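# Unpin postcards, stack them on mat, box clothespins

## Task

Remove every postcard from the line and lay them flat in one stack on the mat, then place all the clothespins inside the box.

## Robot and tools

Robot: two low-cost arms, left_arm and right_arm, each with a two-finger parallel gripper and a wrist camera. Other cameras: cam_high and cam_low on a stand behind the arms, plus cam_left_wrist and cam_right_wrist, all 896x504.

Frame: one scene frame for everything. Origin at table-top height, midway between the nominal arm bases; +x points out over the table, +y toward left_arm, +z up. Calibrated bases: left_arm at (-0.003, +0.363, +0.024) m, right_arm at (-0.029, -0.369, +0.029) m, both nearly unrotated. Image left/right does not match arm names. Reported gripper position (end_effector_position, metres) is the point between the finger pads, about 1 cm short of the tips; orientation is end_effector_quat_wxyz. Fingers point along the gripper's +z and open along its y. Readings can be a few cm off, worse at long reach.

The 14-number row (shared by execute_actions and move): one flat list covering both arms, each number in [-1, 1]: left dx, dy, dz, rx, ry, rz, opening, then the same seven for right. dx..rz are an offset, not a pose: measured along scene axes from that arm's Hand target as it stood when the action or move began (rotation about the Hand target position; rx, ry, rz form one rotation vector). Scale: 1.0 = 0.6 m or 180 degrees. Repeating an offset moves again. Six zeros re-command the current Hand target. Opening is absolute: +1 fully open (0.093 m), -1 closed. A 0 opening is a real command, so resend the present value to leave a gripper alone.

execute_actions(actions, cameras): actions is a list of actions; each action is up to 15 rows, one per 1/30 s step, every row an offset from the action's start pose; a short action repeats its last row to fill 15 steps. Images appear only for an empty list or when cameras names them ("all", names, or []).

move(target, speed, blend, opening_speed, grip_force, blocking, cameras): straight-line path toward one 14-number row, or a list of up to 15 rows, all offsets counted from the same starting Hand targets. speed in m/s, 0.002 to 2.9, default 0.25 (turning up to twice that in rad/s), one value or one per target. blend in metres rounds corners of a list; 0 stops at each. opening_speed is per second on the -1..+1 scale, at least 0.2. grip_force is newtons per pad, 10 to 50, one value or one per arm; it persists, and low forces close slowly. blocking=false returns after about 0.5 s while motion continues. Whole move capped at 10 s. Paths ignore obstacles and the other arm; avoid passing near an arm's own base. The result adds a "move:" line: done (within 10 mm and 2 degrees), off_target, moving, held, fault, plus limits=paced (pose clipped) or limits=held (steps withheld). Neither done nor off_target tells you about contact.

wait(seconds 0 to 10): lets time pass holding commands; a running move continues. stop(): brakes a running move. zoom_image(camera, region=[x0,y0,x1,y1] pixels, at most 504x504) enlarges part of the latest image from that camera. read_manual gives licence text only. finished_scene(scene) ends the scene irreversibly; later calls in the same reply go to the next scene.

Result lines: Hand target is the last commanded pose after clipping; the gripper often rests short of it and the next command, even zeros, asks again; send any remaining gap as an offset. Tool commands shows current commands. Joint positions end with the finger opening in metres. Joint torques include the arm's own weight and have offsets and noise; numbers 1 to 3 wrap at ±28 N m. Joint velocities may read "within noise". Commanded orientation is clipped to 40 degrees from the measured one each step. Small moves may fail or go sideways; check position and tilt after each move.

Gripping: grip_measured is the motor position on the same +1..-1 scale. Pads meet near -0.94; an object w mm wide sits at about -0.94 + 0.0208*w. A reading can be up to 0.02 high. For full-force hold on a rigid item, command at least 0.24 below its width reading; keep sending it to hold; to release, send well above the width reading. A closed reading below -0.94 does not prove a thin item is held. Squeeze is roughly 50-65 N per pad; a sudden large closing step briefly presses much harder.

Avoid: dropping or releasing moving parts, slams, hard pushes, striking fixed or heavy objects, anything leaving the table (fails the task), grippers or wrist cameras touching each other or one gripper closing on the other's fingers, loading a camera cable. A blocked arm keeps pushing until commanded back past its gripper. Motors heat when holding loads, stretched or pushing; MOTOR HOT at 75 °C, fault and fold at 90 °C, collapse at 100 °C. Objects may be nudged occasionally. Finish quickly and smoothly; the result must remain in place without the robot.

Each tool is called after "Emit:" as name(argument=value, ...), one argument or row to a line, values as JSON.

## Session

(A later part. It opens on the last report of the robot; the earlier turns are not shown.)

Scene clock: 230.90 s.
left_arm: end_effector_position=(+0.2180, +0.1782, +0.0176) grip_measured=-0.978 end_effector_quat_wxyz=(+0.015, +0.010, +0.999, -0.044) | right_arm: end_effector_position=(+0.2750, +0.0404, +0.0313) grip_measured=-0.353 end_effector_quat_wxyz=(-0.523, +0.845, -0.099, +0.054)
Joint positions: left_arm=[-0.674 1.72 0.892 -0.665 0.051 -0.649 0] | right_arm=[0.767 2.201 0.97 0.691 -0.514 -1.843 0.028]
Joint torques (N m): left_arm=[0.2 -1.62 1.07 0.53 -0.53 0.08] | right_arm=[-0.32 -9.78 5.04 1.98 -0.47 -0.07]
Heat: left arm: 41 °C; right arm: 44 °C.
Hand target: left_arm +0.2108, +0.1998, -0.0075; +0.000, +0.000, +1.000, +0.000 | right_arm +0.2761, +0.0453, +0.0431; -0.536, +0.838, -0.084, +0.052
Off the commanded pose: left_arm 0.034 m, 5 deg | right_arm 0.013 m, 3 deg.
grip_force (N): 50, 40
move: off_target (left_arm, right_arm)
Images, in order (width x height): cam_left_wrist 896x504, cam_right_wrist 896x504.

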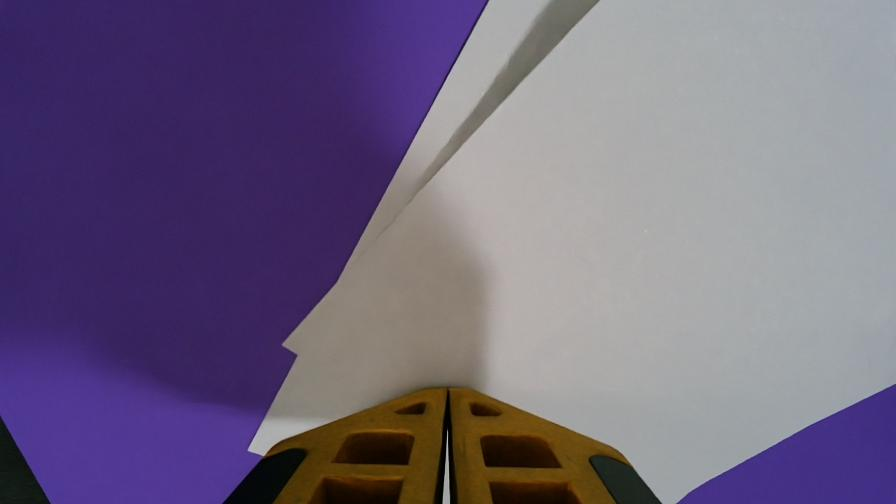

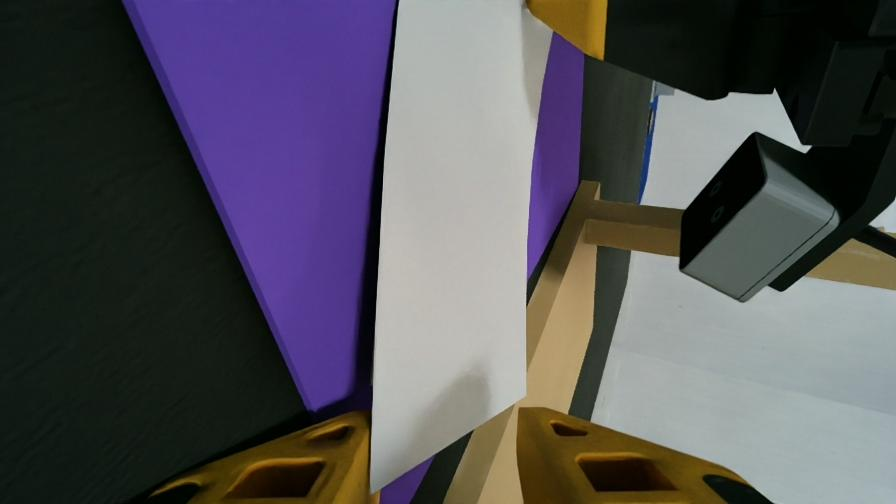

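Emit:
move(
  target=[0,0,0,0,0,0,-1,-0.01,-0.1,-0.01,0,0,0,-0.35],
  speed=0.15,
  cameras=["cam_high","cam_right_wrist","cam_left_wrist"],
)

Emit:
zoom_image(
  camera="cam_high",
  region=[460, 250, 580, 370],
)

Scene clock: 232.23 s.
left_arm: end_effector_position=(+0.2180, +0.1782, +0.0176) grip_measured=-0.978 end_effector_quat_wxyz=(+0.015, +0.010, +0.999, -0.044) | right_arm: end_effector_position=(+0.2714, -0.0108, +0.0310) grip_measured=-0.353 end_effector_quat_wxyz=(-0.532, +0.841, -0.089, +0.055)
Joint positions: left_arm=[-0.674 1.72 0.892 -0.665 0.051 -0.649 0] | right_arm=[0.66 2.134 0.804 0.774 -0.621 -1.915 0.028]
Joint torques (N m): left_arm=[0.2 -1.61 1.09 0.53 -0.54 0.08] | right_arm=[-0.31 -9.84 2.19 1.85 -0.41 -0.05]
Heat: left arm: 41 °C; right arm: 45 °C.
Hand target: left_arm +0.2108, +0.1998, -0.0075; +0.000, +0.000, +1.000, +0.000 | right_arm +0.2701, -0.0147, +0.0371; -0.536, +0.838, -0.084, +0.052
Off the commanded pose: left_arm 0.034 m, 5 deg | right_arm 0.007 m, 1 deg.
grip_force (N): 50, 40
move: off_target (left_arm)
Images, in order (width x height): cam_high 896x504, cam_left_wrist 896x504, cam_right_wrist 896x504.

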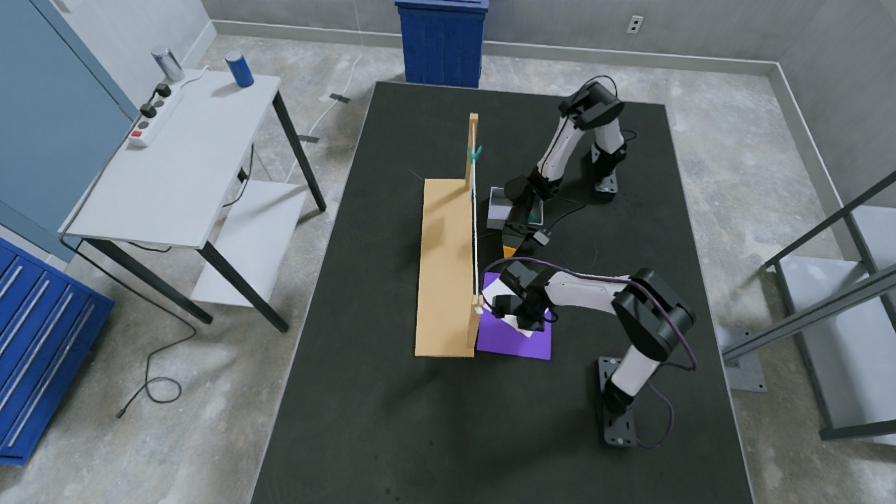

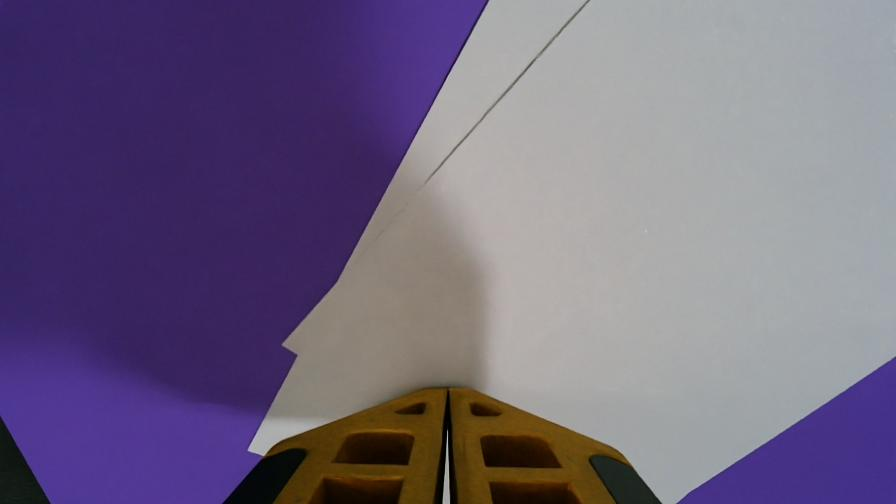

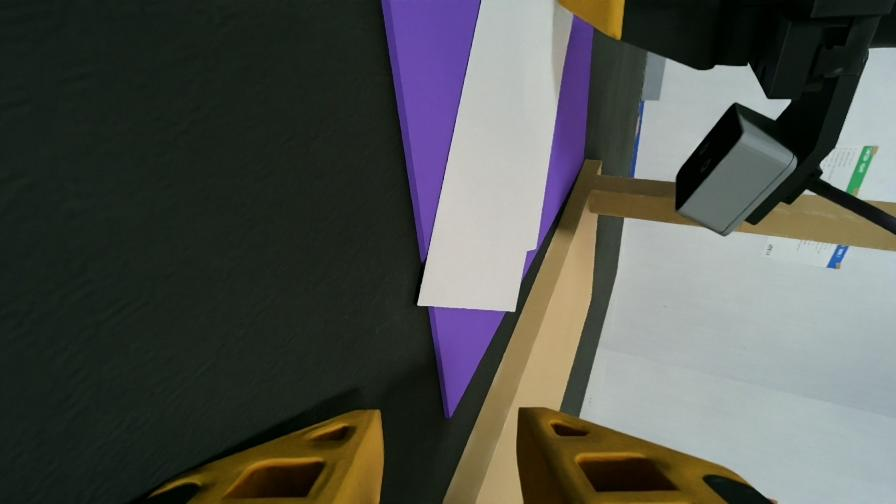

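Scaled by 4.200 from the camera's 896x504 image, which has a finer 1280x720 frame.

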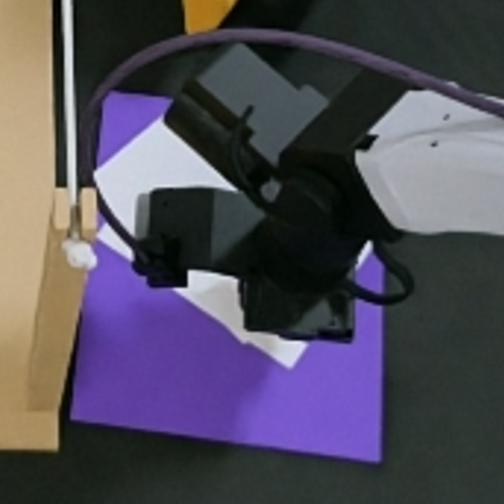

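Emit:
move(
  target=[0,0,0,0,0,0,-1,-0.02,-0.1,0.3,0,0,0,-0.35],
  speed=0.25,
)

Emit:
move(
  target=[
    [0,0,0.2,0,0,0,-1,0,0,0,0,0,0,-0.35],
    [-0.1,0.15,0.3,0,0,0,-1,0,0,0,0,0,0,-0.35],
  ],
  speed=0.2,
  blend=[0.03,0],
  cameras=["cam_high","cam_low","cam_left_wrist"],
)

Emit:
zoom_image(
  camera="cam_high",
  region=[460, 250, 580, 370],
)

Scene clock: 234.47 s.
left_arm: end_effector_position=(+0.2180, +0.1782, +0.0176) grip_measured=-0.978 end_effector_quat_wxyz=(+0.015, +0.010, +0.999, -0.044) | right_arm: end_effector_position=(+0.2591, -0.0798, +0.1987) grip_measured=-0.353 end_effector_quat_wxyz=(-0.524, +0.843, -0.103, +0.055)
Joint positions: left_arm=[-0.674 1.72 0.892 -0.665 0.051 -0.649 0] | right_arm=[0.508 1.476 0.879 -0.039 -0.726 -2.01 0.028]
Joint torques (N m): left_arm=[0.17 -1.59 1.09 0.53 -0.54 0.09] | right_arm=[-0.21 -5.67 9.66 1.48 -0.56 -0.07]
Heat: left arm: 41 °C; right arm: 44 °C.
Hand target: left_arm +0.2108, +0.1998, -0.0075; +0.000, +0.000, +1.000, +0.000 | right_arm +0.2581, -0.0747, +0.2171; -0.536, +0.838, -0.084, +0.052
Off the commanded pose: left_arm 0.034 m, 5 deg | right_arm 0.019 m, 3 deg.
grip_force (N): 50, 40
move: off_target (left_arm, right_arm)

Scene clock: 236.90 s.
left_arm: end_effector_position=(+0.1534, +0.2850, +0.1691) grip_measured=-0.978 end_effector_quat_wxyz=(-0.005, -0.003, +1.000, -0.006) | right_arm: end_effector_position=(+0.2589, -0.0799, +0.1985) grip_measured=-0.353 end_effector_quat_wxyz=(-0.524, +0.844, -0.103, +0.055)
Joint positions: left_arm=[-0.456 1.202 1.07 -1.443 0.016 -0.456 0] | right_arm=[0.508 1.476 0.879 -0.04 -0.726 -2.011 0.028]
Joint torques (N m): left_arm=[0.18 -3.28 5.46 0.07 -0.15 0.23] | right_arm=[-0.25 -5.67 9.7 1.46 -0.56 -0.08]
Heat: left arm: 41 °C; right arm: 44 °C.
Hand target: left_arm +0.1508, +0.2898, +0.1725; +0.000, +0.000, +1.000, +0.000 | right_arm +0.2581, -0.0747, +0.2171; -0.536, +0.838, -0.084, +0.052
Off the commanded pose: left_arm 0.006 m, 1 deg | right_arm 0.019 m, 3 deg.
grip_force (N): 50, 40
move: off_target (right_arm)
Images, in order (width x height): cam_high 896x504, cam_low 896x504, cam_left_wrist 896x504.

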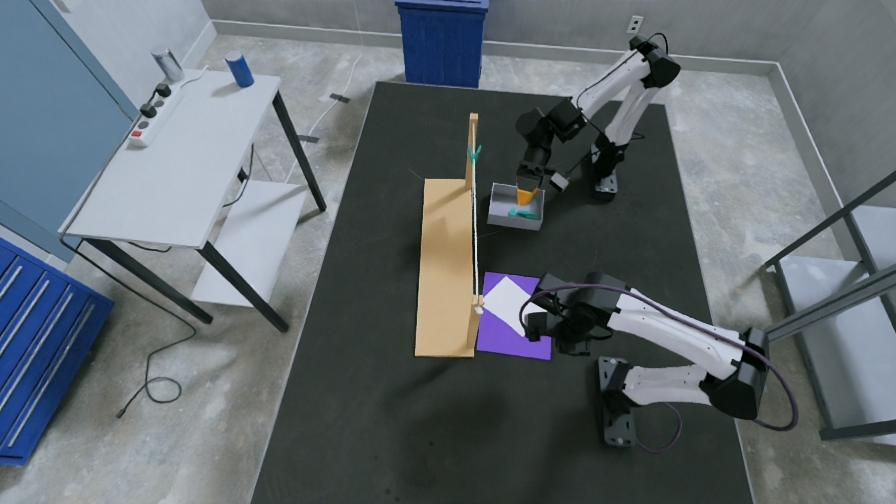

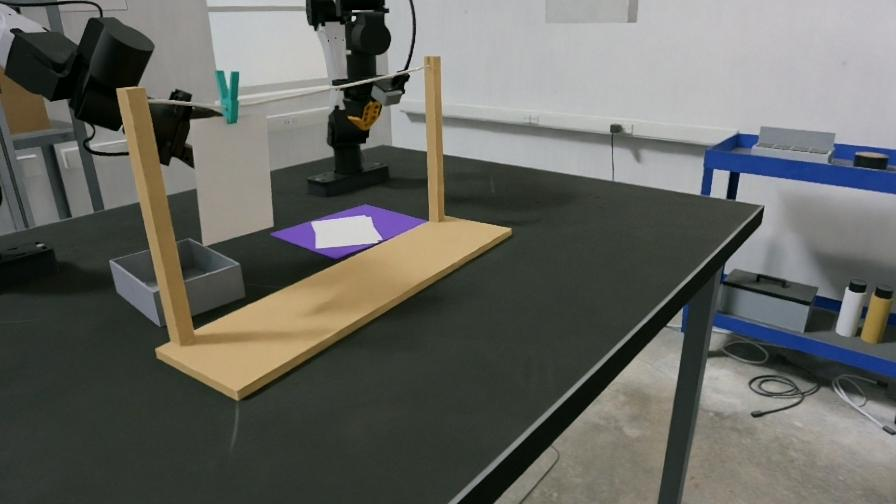

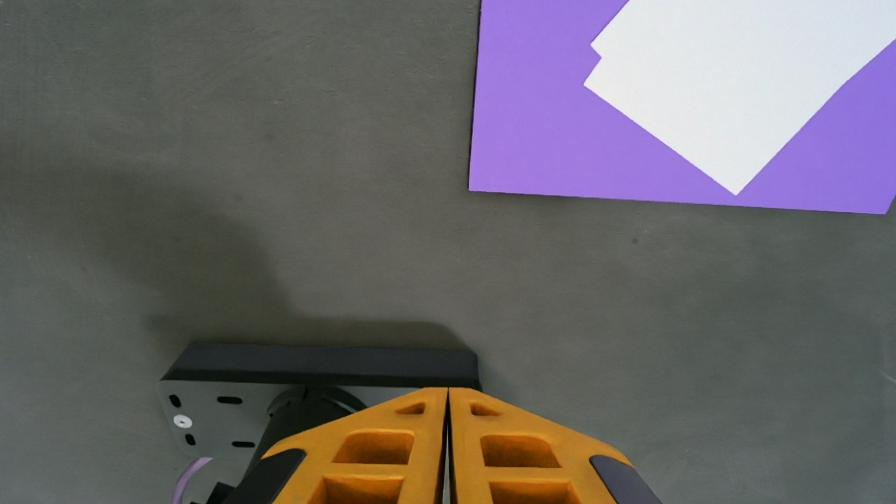

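Scaled by 4.200 from the camera's 896x504 image, which has a finer 1280x720 frame.

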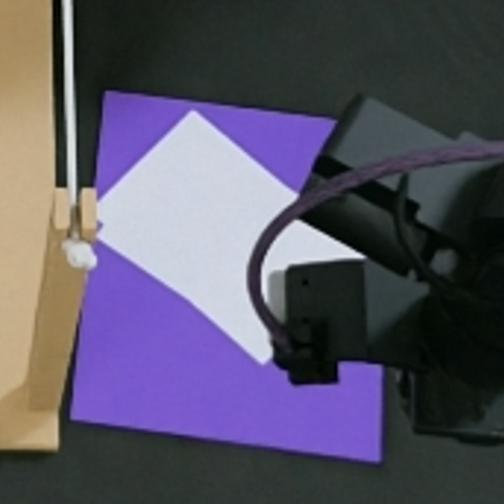

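Emit:
move(
  target=[
    [0.165,-0.233,0.046,-0.348,-0.433,-0.326,0.1,-0.097,-0.292,0.138,0.01,0.219,-0.088,1],
    [0.332,-0.433,0.0125,-0.348,-0.433,-0.326,0.1,0.195,-0.425,0.317,0.0206,0.438,-0.177,1],
  ],
  blend=[0.03,0],
  speed=0.25,
  cameras=["all"],
)

Scene clock: 244.83 s.
left_arm: end_effector_position=(+0.3404, +0.0330, +0.1731) grip_measured=+0.098 end_effector_quat_wxyz=(+0.555, +0.430, +0.538, -0.466) | right_arm: end_effector_position=(+0.3792, -0.3339, +0.3901) grip_measured=+1.000 end_effector_quat_wxyz=(+0.491, -0.509, +0.665, +0.242)
Joint positions: left_arm=[-0.496 2.053 0.808 1.325 0.881 -0.085 0.05] | right_arm=[-0.297 1.953 2.298 -1.557 -1.128 -1.373 0.093]
Joint torques (N m): left_arm=[-0.88 -6.56 6.98 1.8 -0.19 0.11] | right_arm=[-0.23 -7.92 7.66 0.85 -0.88 0.14]
Heat: left arm: 41 °C; right arm: 43 °C.
Hand target: left_arm +0.3500, +0.0300, +0.1800; +0.570, +0.429, +0.531, -0.458 | right_arm +0.3751, -0.3297, +0.4073; +0.354, -0.613, +0.612, +0.353
Off the commanded pose: left_arm 0.012 m, 2 deg | right_arm 0.018 m, 24 deg.
joint sent to its limit (right arm) — joint 4 (wrist pitch), lower limit. The joint targets are off in position and orientation.
grip_force (N): 50, 40
move: off_target (left_arm, right_arm)

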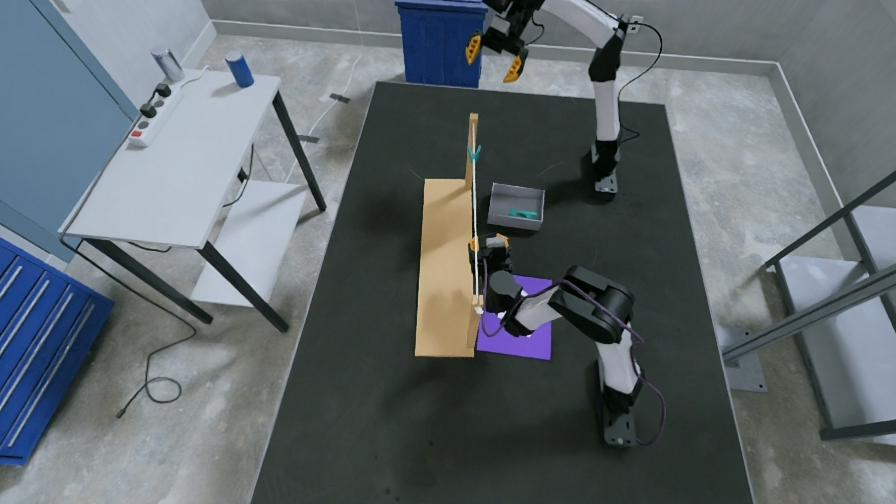

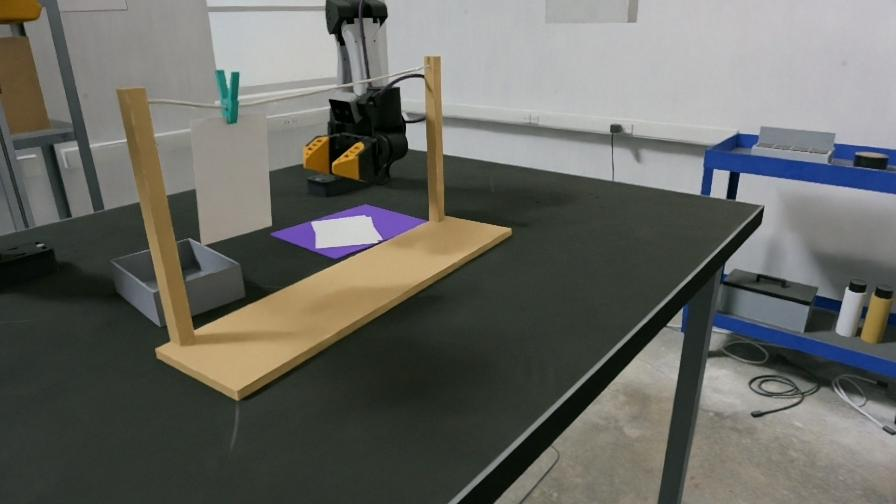

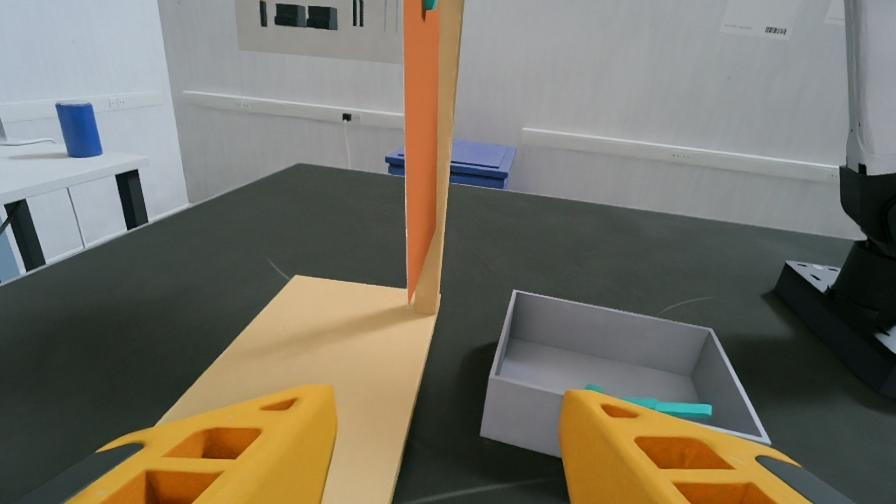

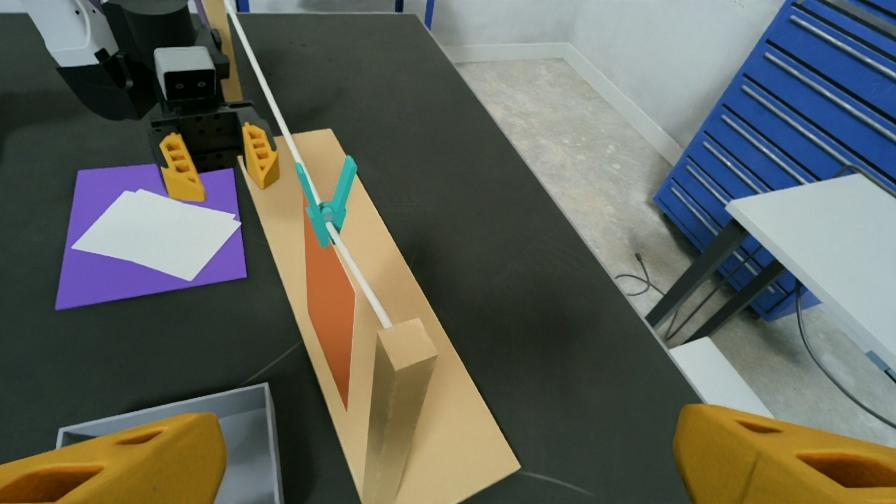

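Emit:
move(
  target=[
    [0.07,-0.133,-0.022,0,0,0,0.1,0,0,0,0,0,0,1],
  ],
  speed=0.15,
  cameras=["cam_low","cam_left_wrist","cam_right_wrist"],
)

Scene clock: 246.87 s.
left_arm: end_effector_position=(+0.3802, -0.0465, +0.1661) grip_measured=+0.098 end_effector_quat_wxyz=(+0.562, +0.431, +0.526, -0.470) | right_arm: end_effector_position=(+0.3791, -0.3338, +0.3903) grip_measured=+1.000 end_effector_quat_wxyz=(+0.491, -0.508, +0.665, +0.242)
Joint positions: left_arm=[-0.614 2.28 1.171 1.214 0.772 -0.083 0.05] | right_arm=[-0.297 1.953 2.298 -1.557 -1.129 -1.372 0.093]
Joint torques (N m): left_arm=[-0.64 -8.55 7.86 1.46 -0.27 0.29] | right_arm=[-0.24 -7.83 7.54 0.84 -0.9 0.14]
Heat: left arm: 41 °C; right arm: 43 °C.
Hand target: left_arm +0.3920, -0.0498, +0.1668; +0.570, +0.429, +0.531, -0.458 | right_arm +0.3751, -0.3297, +0.4073; +0.354, -0.613, +0.612, +0.353
Off the commanded pose: left_arm 0.012 m, 2 deg | right_arm 0.018 m, 24 deg.
joint sent to its limit (right arm) — joint 4 (wrist pitch), lower limit. The joint targets are off in position and orientation.
grip_force (N): 50, 40
move: off_target (left_arm, right_arm)
Images, in order (width x height): cam_low 896x504, cam_left_wrist 896x504, cam_right_wrist 896x504.

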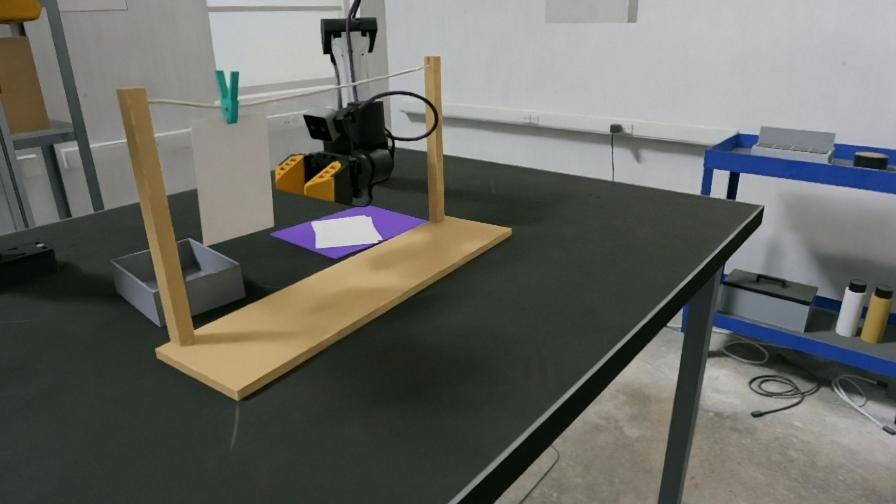

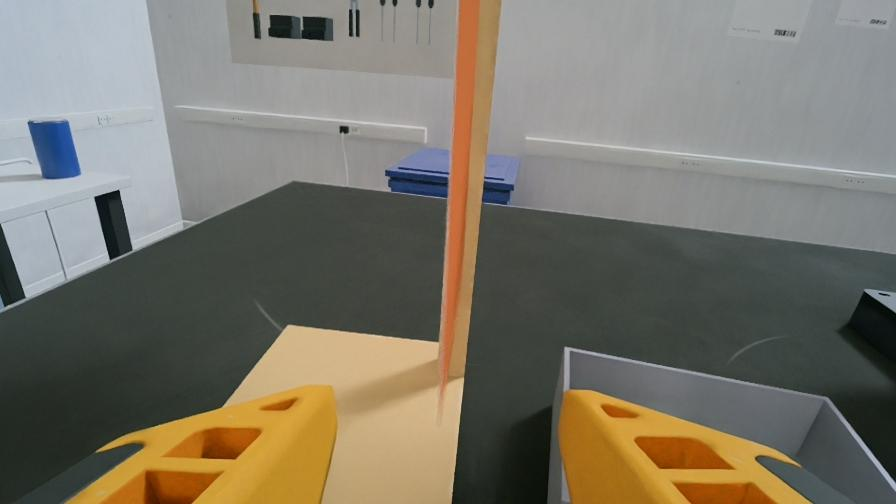

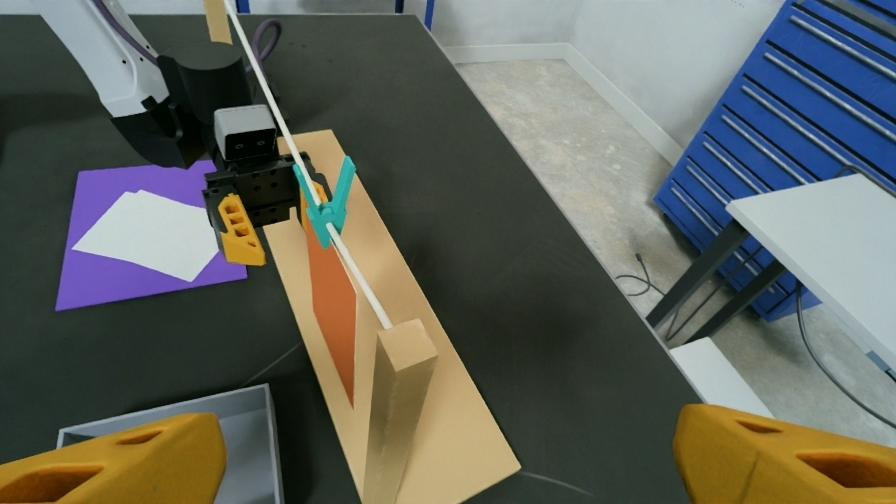

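Emit:
move(
  target=[
    [0.006,-0.125,-0.008,0,0,0,0.1,0,0,0,0,0,0,1],
  ],
  speed=0.1,
  cameras=["cam_low","cam_left_wrist","cam_right_wrist"],
)

Scene clock: 248.70 s.
left_arm: end_effector_position=(+0.3836, -0.1214, +0.1619) grip_measured=+0.098 end_effector_quat_wxyz=(+0.561, +0.430, +0.525, -0.473) | right_arm: end_effector_position=(+0.3791, -0.3338, +0.3903) grip_measured=+1.000 end_effector_quat_wxyz=(+0.491, -0.508, +0.665, +0.242)
Joint positions: left_arm=[-0.738 2.421 1.44 1.079 0.651 -0.073 0.05] | right_arm=[-0.297 1.953 2.298 -1.557 -1.129 -1.372 0.093]
Joint torques (N m): left_arm=[-0.49 -9.69 8.68 1.52 -0.26 0.34] | right_arm=[-0.24 -7.77 7.61 0.85 -0.92 0.14]
Heat: left arm: 41 °C; right arm: 42 °C.
Hand target: left_arm +0.3956, -0.1248, +0.1620; +0.570, +0.429, +0.531, -0.458 | right_arm +0.3751, -0.3297, +0.4073; +0.354, -0.613, +0.612, +0.353
Off the commanded pose: left_arm 0.012 m, 2 deg | right_arm 0.018 m, 24 deg.
joint sent to its limit (right arm) — joint 4 (wrist pitch), lower limit. The joint targets are off in position and orientation.
grip_force (N): 50, 40
move: off_target (left_arm, right_arm)
Images, in order (width x height): cam_low 896x504, cam_left_wrist 896x504, cam_right_wrist 896x504.

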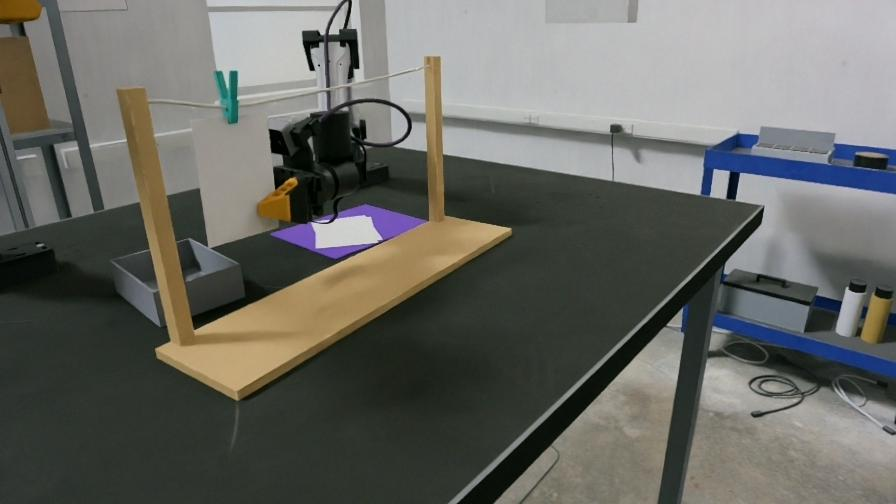

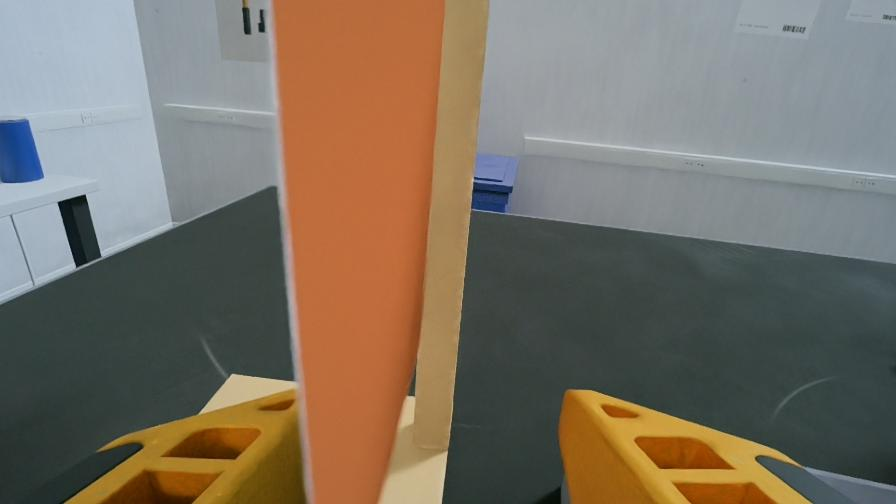

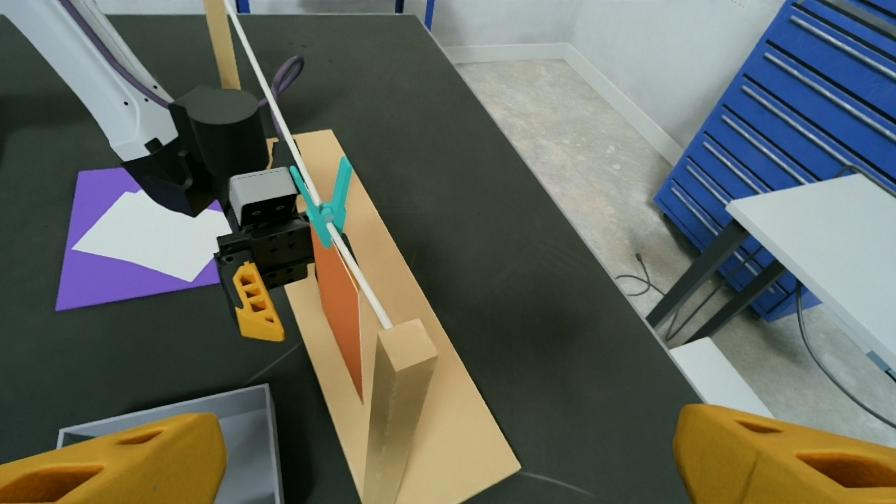

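Emit:
move(
  target=[
    [0.003,0,0,0,0,0,-0.5,0,0,0,0,0,0,1],
    [0.003,0,0,0,0,0,-1,0,0,0,0,0,0,1],
  ],
  speed=0.1,
  grip_force=[30,50],
  cameras=["cam_low","cam_left_wrist","cam_right_wrist"],
)

Scene clock: 253.87 s.
left_arm: end_effector_position=(+0.3846, -0.1223, +0.1622) grip_measured=-0.978 end_effector_quat_wxyz=(+0.561, +0.430, +0.525, -0.473) | right_arm: end_effector_position=(+0.3791, -0.3338, +0.3903) grip_measured=+1.000 end_effector_quat_wxyz=(+0.491, -0.508, +0.665, +0.242)
Joint positions: left_arm=[-0.738 2.424 1.447 1.075 0.651 -0.073 0] | right_arm=[-0.297 1.953 2.298 -1.557 -1.129 -1.372 0.093]
Joint torques (N m): left_arm=[-0.28 -9.7 8.68 1.52 -0.25 0.34] | right_arm=[-0.17 -7.88 7.64 0.86 -0.91 0.14]
Heat: left arm: 43 °C; right arm: 42 °C.
Hand target: left_arm +0.3974, -0.1248, +0.1620; +0.570, +0.429, +0.531, -0.458 | right_arm +0.3751, -0.3297, +0.4073; +0.354, -0.613, +0.612, +0.353
Off the commanded pose: left_arm 0.013 m, 2 deg | right_arm 0.018 m, 24 deg.
joint sent to its limit (right arm) — joint 4 (wrist pitch), lower limit. The joint targets are off in position and orientation.
grip_force (N): 30, 50
move: off_target (left_arm, right_arm); target 2's new opening was sent with left_arm's hand 0.013 m and 2 deg from that target
Images, in order (width x height): cam_low 896x504, cam_left_wrist 896x504, cam_right_wrist 896x504.

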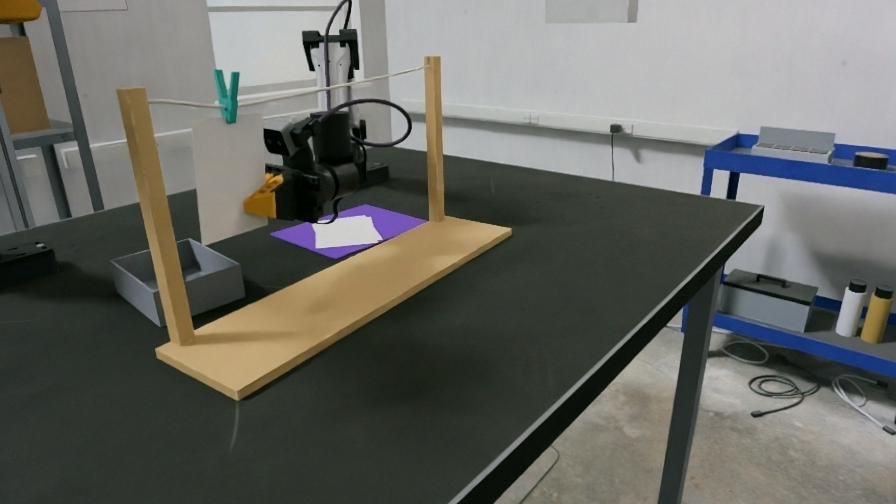

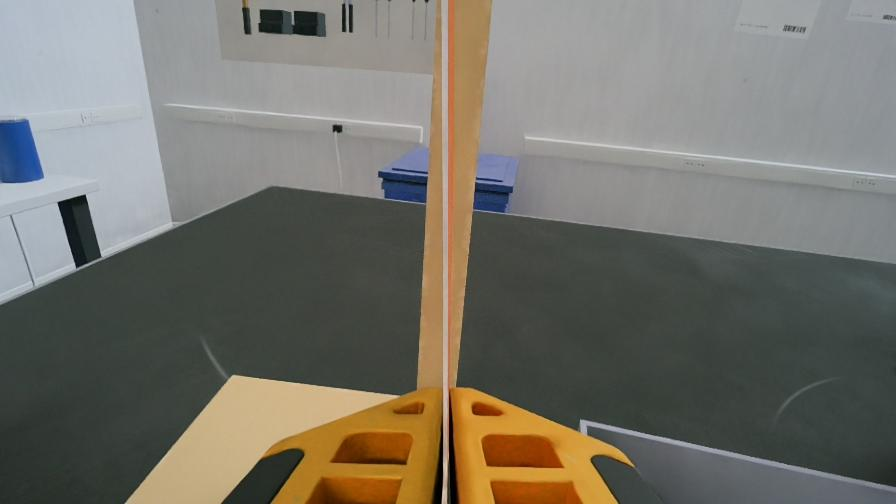

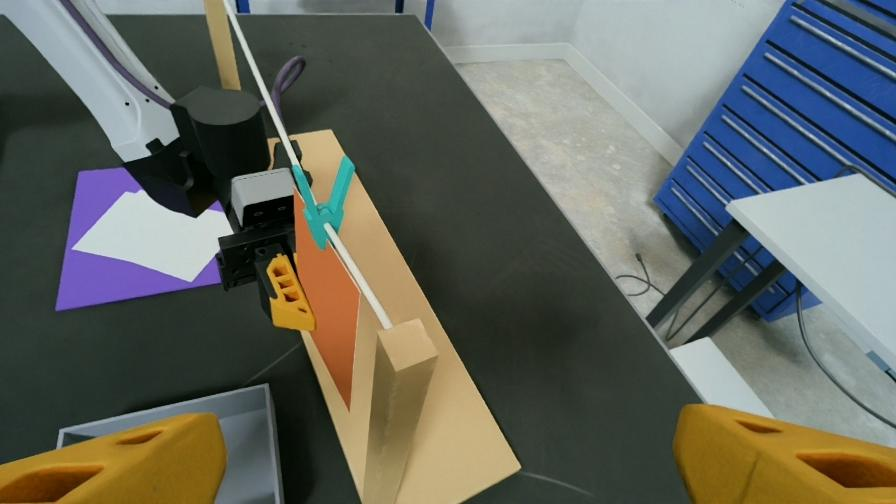

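Emit:
move(
  target=[
    [0,0,0,0,0,0,-1,0,0.167,-0.07,0,0,0,1],
  ],
  speed=0.15,
  cameras=["cam_low","cam_right_wrist","cam_high"],
)

Scene clock: 256.17 s.
left_arm: end_effector_position=(+0.3846, -0.1223, +0.1622) grip_measured=-0.978 end_effector_quat_wxyz=(+0.561, +0.430, +0.525, -0.473) | right_arm: end_effector_position=(+0.3758, -0.2266, +0.3554) grip_measured=+1.000 end_effector_quat_wxyz=(+0.415, -0.567, +0.628, +0.336)
Joint positions: left_arm=[-0.738 2.424 1.447 1.075 0.651 -0.073 0] | right_arm=[-0.023 2.042 2.303 -1.557 -1.108 -1.32 0.093]
Joint torques (N m): left_arm=[-0.25 -9.78 8.73 1.52 -0.25 0.34] | right_arm=[0.28 -8.87 8.09 0.74 -0.24 0.13]
Heat: left arm: 43 °C; right arm: 42 °C.
Hand target: left_arm +0.3974, -0.1248, +0.1620; +0.570, +0.429, +0.531, -0.458 | right_arm +0.3751, -0.2295, +0.3653; +0.354, -0.613, +0.612, +0.353
Off the commanded pose: left_arm 0.013 m, 2 deg | right_arm 0.010 m, 9 deg.
joint sent to its limit (right arm) — joint 4 (wrist pitch), lower limit. The joint targets are off in position and orientation.
grip_force (N): 30, 50
move: off_target (left_arm, right_arm)
Images, in order (width x height): cam_high 896x504, cam_low 896x504, cam_right_wrist 896x504.

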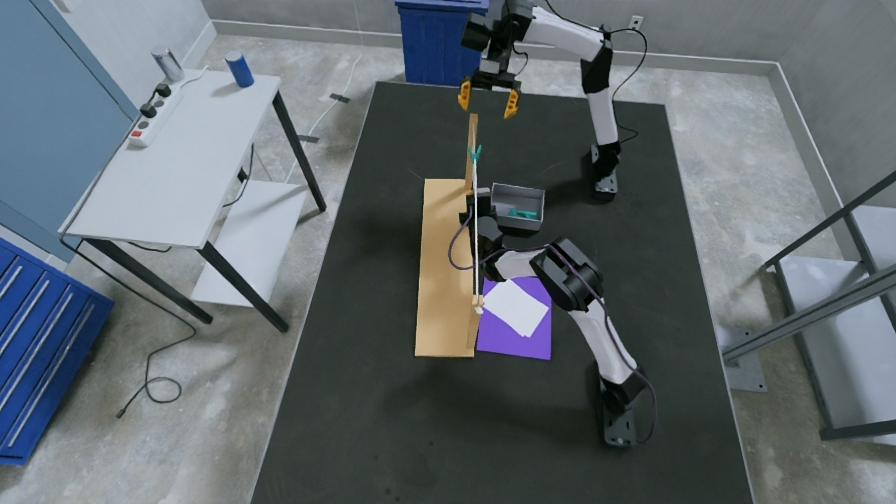

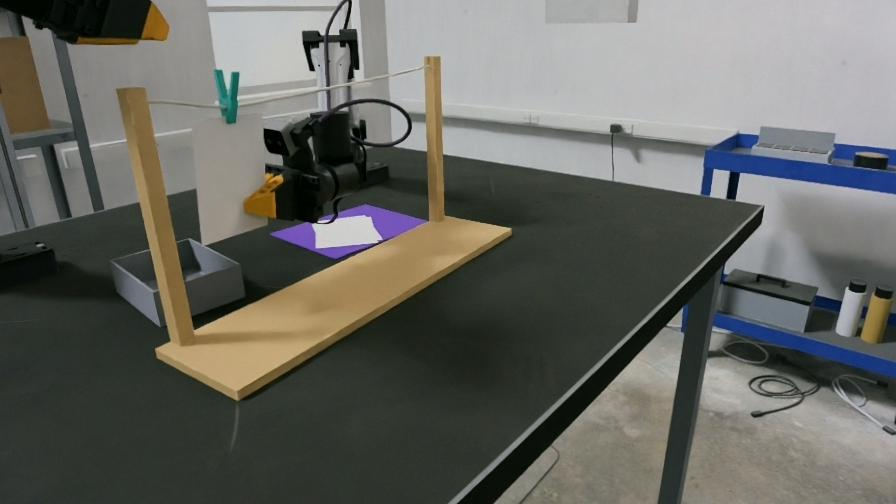

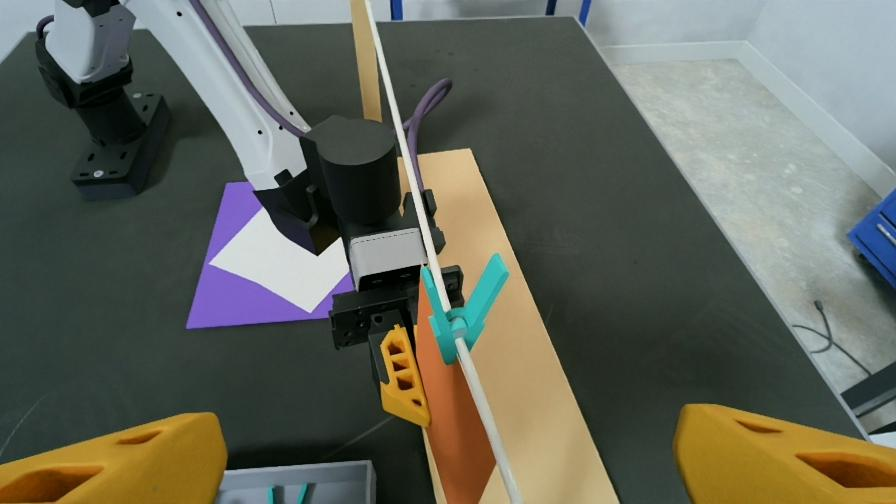

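Emit:
move(
  target=[
    [0,0,0,0,0,0,-1,0.02,0.117,-0.05,0,0,0,1],
  ],
  speed=0.12,
  cameras=["cam_low","cam_right_wrist"],
)

Scene clock: 258.17 s.
left_arm: end_effector_position=(+0.3846, -0.1223, +0.1622) grip_measured=-0.978 end_effector_quat_wxyz=(+0.561, +0.430, +0.525, -0.473) | right_arm: end_effector_position=(+0.3873, -0.1562, +0.3254) grip_measured=+1.000 end_effector_quat_wxyz=(-0.360, +0.601, -0.613, -0.364)
Joint positions: left_arm=[-0.738 2.424 1.447 1.075 0.651 -0.073 0] | right_arm=[0.152 2.22 2.491 -1.557 -1.052 -1.231 0.093]
Joint torques (N m): left_arm=[-0.23 -9.76 8.72 1.51 -0.25 0.35] | right_arm=[0.23 -10.19 7.88 0.75 -0.24 0.13]
Heat: left arm: 44 °C; right arm: 42 °C.
Hand target: left_arm +0.3974, -0.1248, +0.1620; +0.570, +0.429, +0.531, -0.458 | right_arm +0.3871, -0.1593, +0.3353; -0.354, +0.613, -0.612, -0.353
Off the commanded pose: left_arm 0.013 m, 2 deg | right_arm 0.010 m, 2 deg.
joint sent to its limit (right arm) — joint 4 (wrist pitch), lower limit. The joint targets are off in position, not in orientation.
grip_force (N): 30, 50
move: off_target (left_arm)
Images, in order (width x height): cam_low 896x504, cam_right_wrist 896x504.

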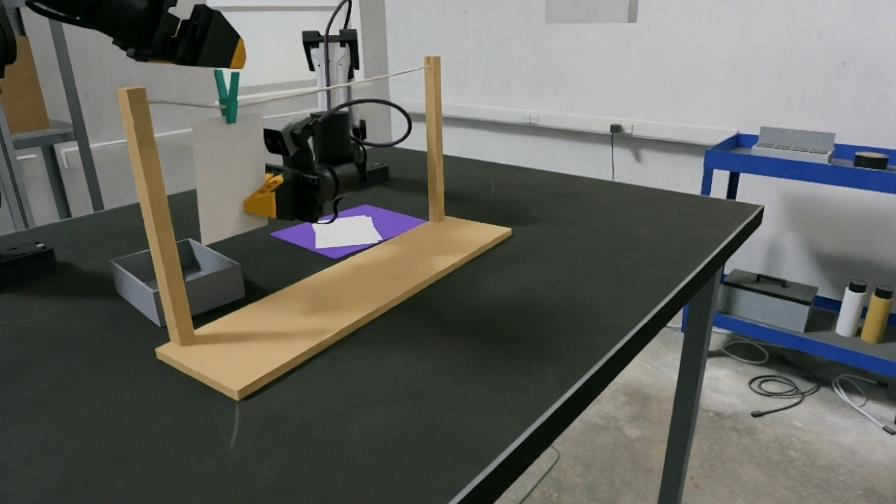

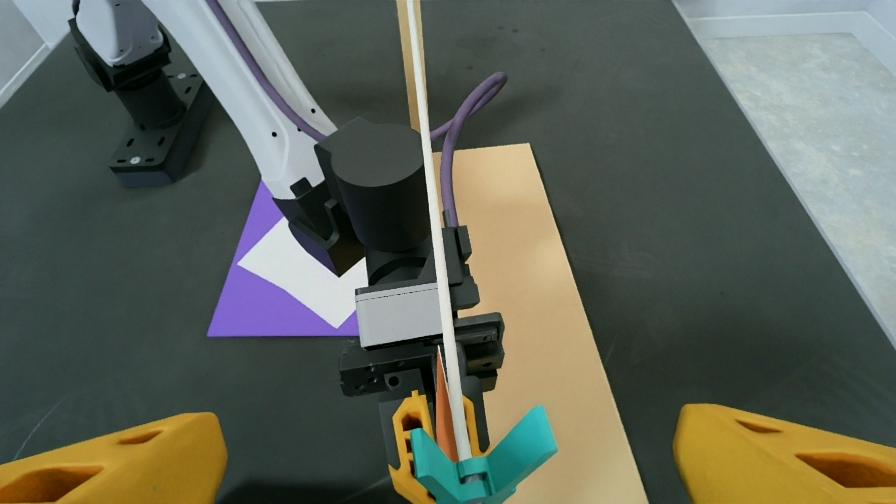

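Emit:
move(
  target=[
    [0,0,0,0,0,0,-1,0.011,0.011,-0.025,0,0,0,1],
  ],
  speed=0.08,
  cameras=["cam_low","cam_right_wrist"],
)

Scene clock: 259.50 s.
left_arm: end_effector_position=(+0.3846, -0.1223, +0.1622) grip_measured=-0.978 end_effector_quat_wxyz=(+0.561, +0.430, +0.525, -0.473) | right_arm: end_effector_position=(+0.3966, -0.1553, +0.3103) grip_measured=+1.000 end_effector_quat_wxyz=(-0.350, +0.598, -0.620, -0.368)
Joint positions: left_arm=[-0.738 2.424 1.447 1.075 0.651 -0.073 0] | right_arm=[0.152 2.267 2.514 -1.557 -1.046 -1.231 0.093]
Joint torques (N m): left_arm=[-0.24 -9.74 8.68 1.52 -0.24 0.33] | right_arm=[0.59 -10.63 7.94 0.73 -0.25 -0.01]
Heat: left arm: 44 °C; right arm: 42 °C.
Hand target: left_arm +0.3974, -0.1248, +0.1620; +0.570, +0.429, +0.531, -0.458 | right_arm +0.3937, -0.1527, +0.3203; -0.354, +0.613, -0.612, -0.353
Off the commanded pose: left_arm 0.013 m, 2 deg | right_arm 0.011 m, 3 deg.
joint sent to its limit (right arm) — joint 4 (wrist pitch), lower limit. The joint targets are off in position, not in orientation.
grip_force (N): 30, 50
move: off_target (left_arm, right_arm)
Images, in order (width x height): cam_low 896x504, cam_right_wrist 896x504.

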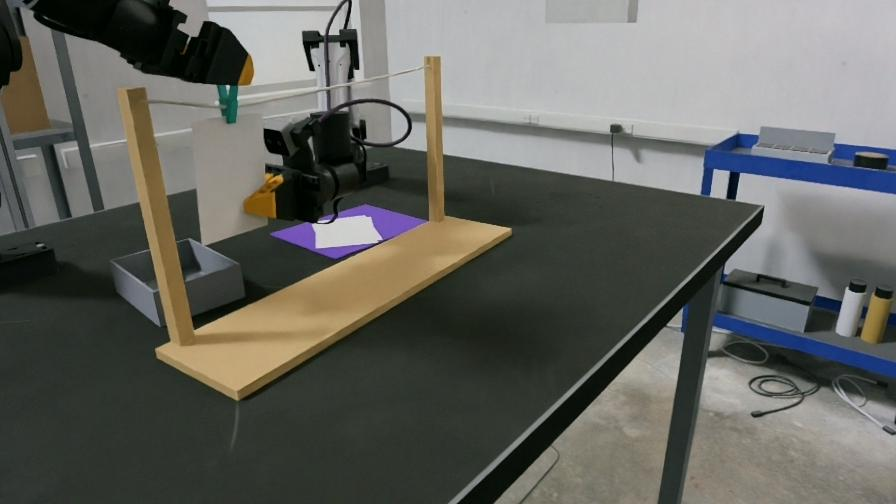

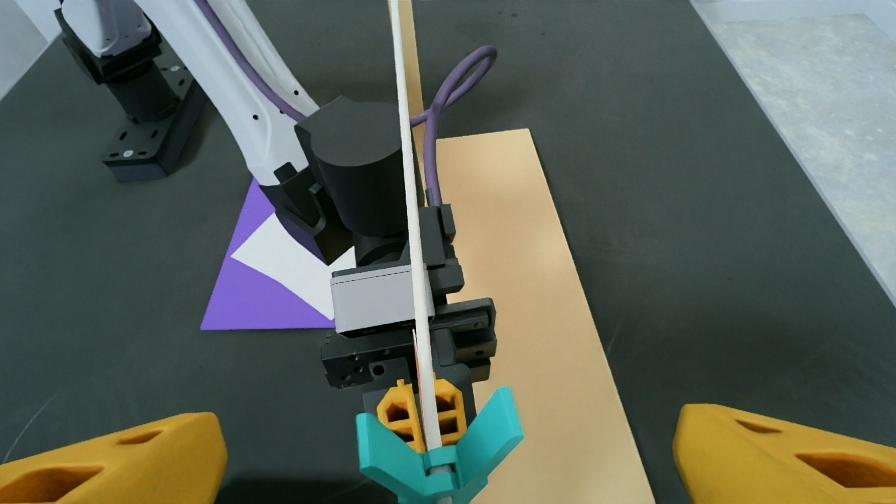

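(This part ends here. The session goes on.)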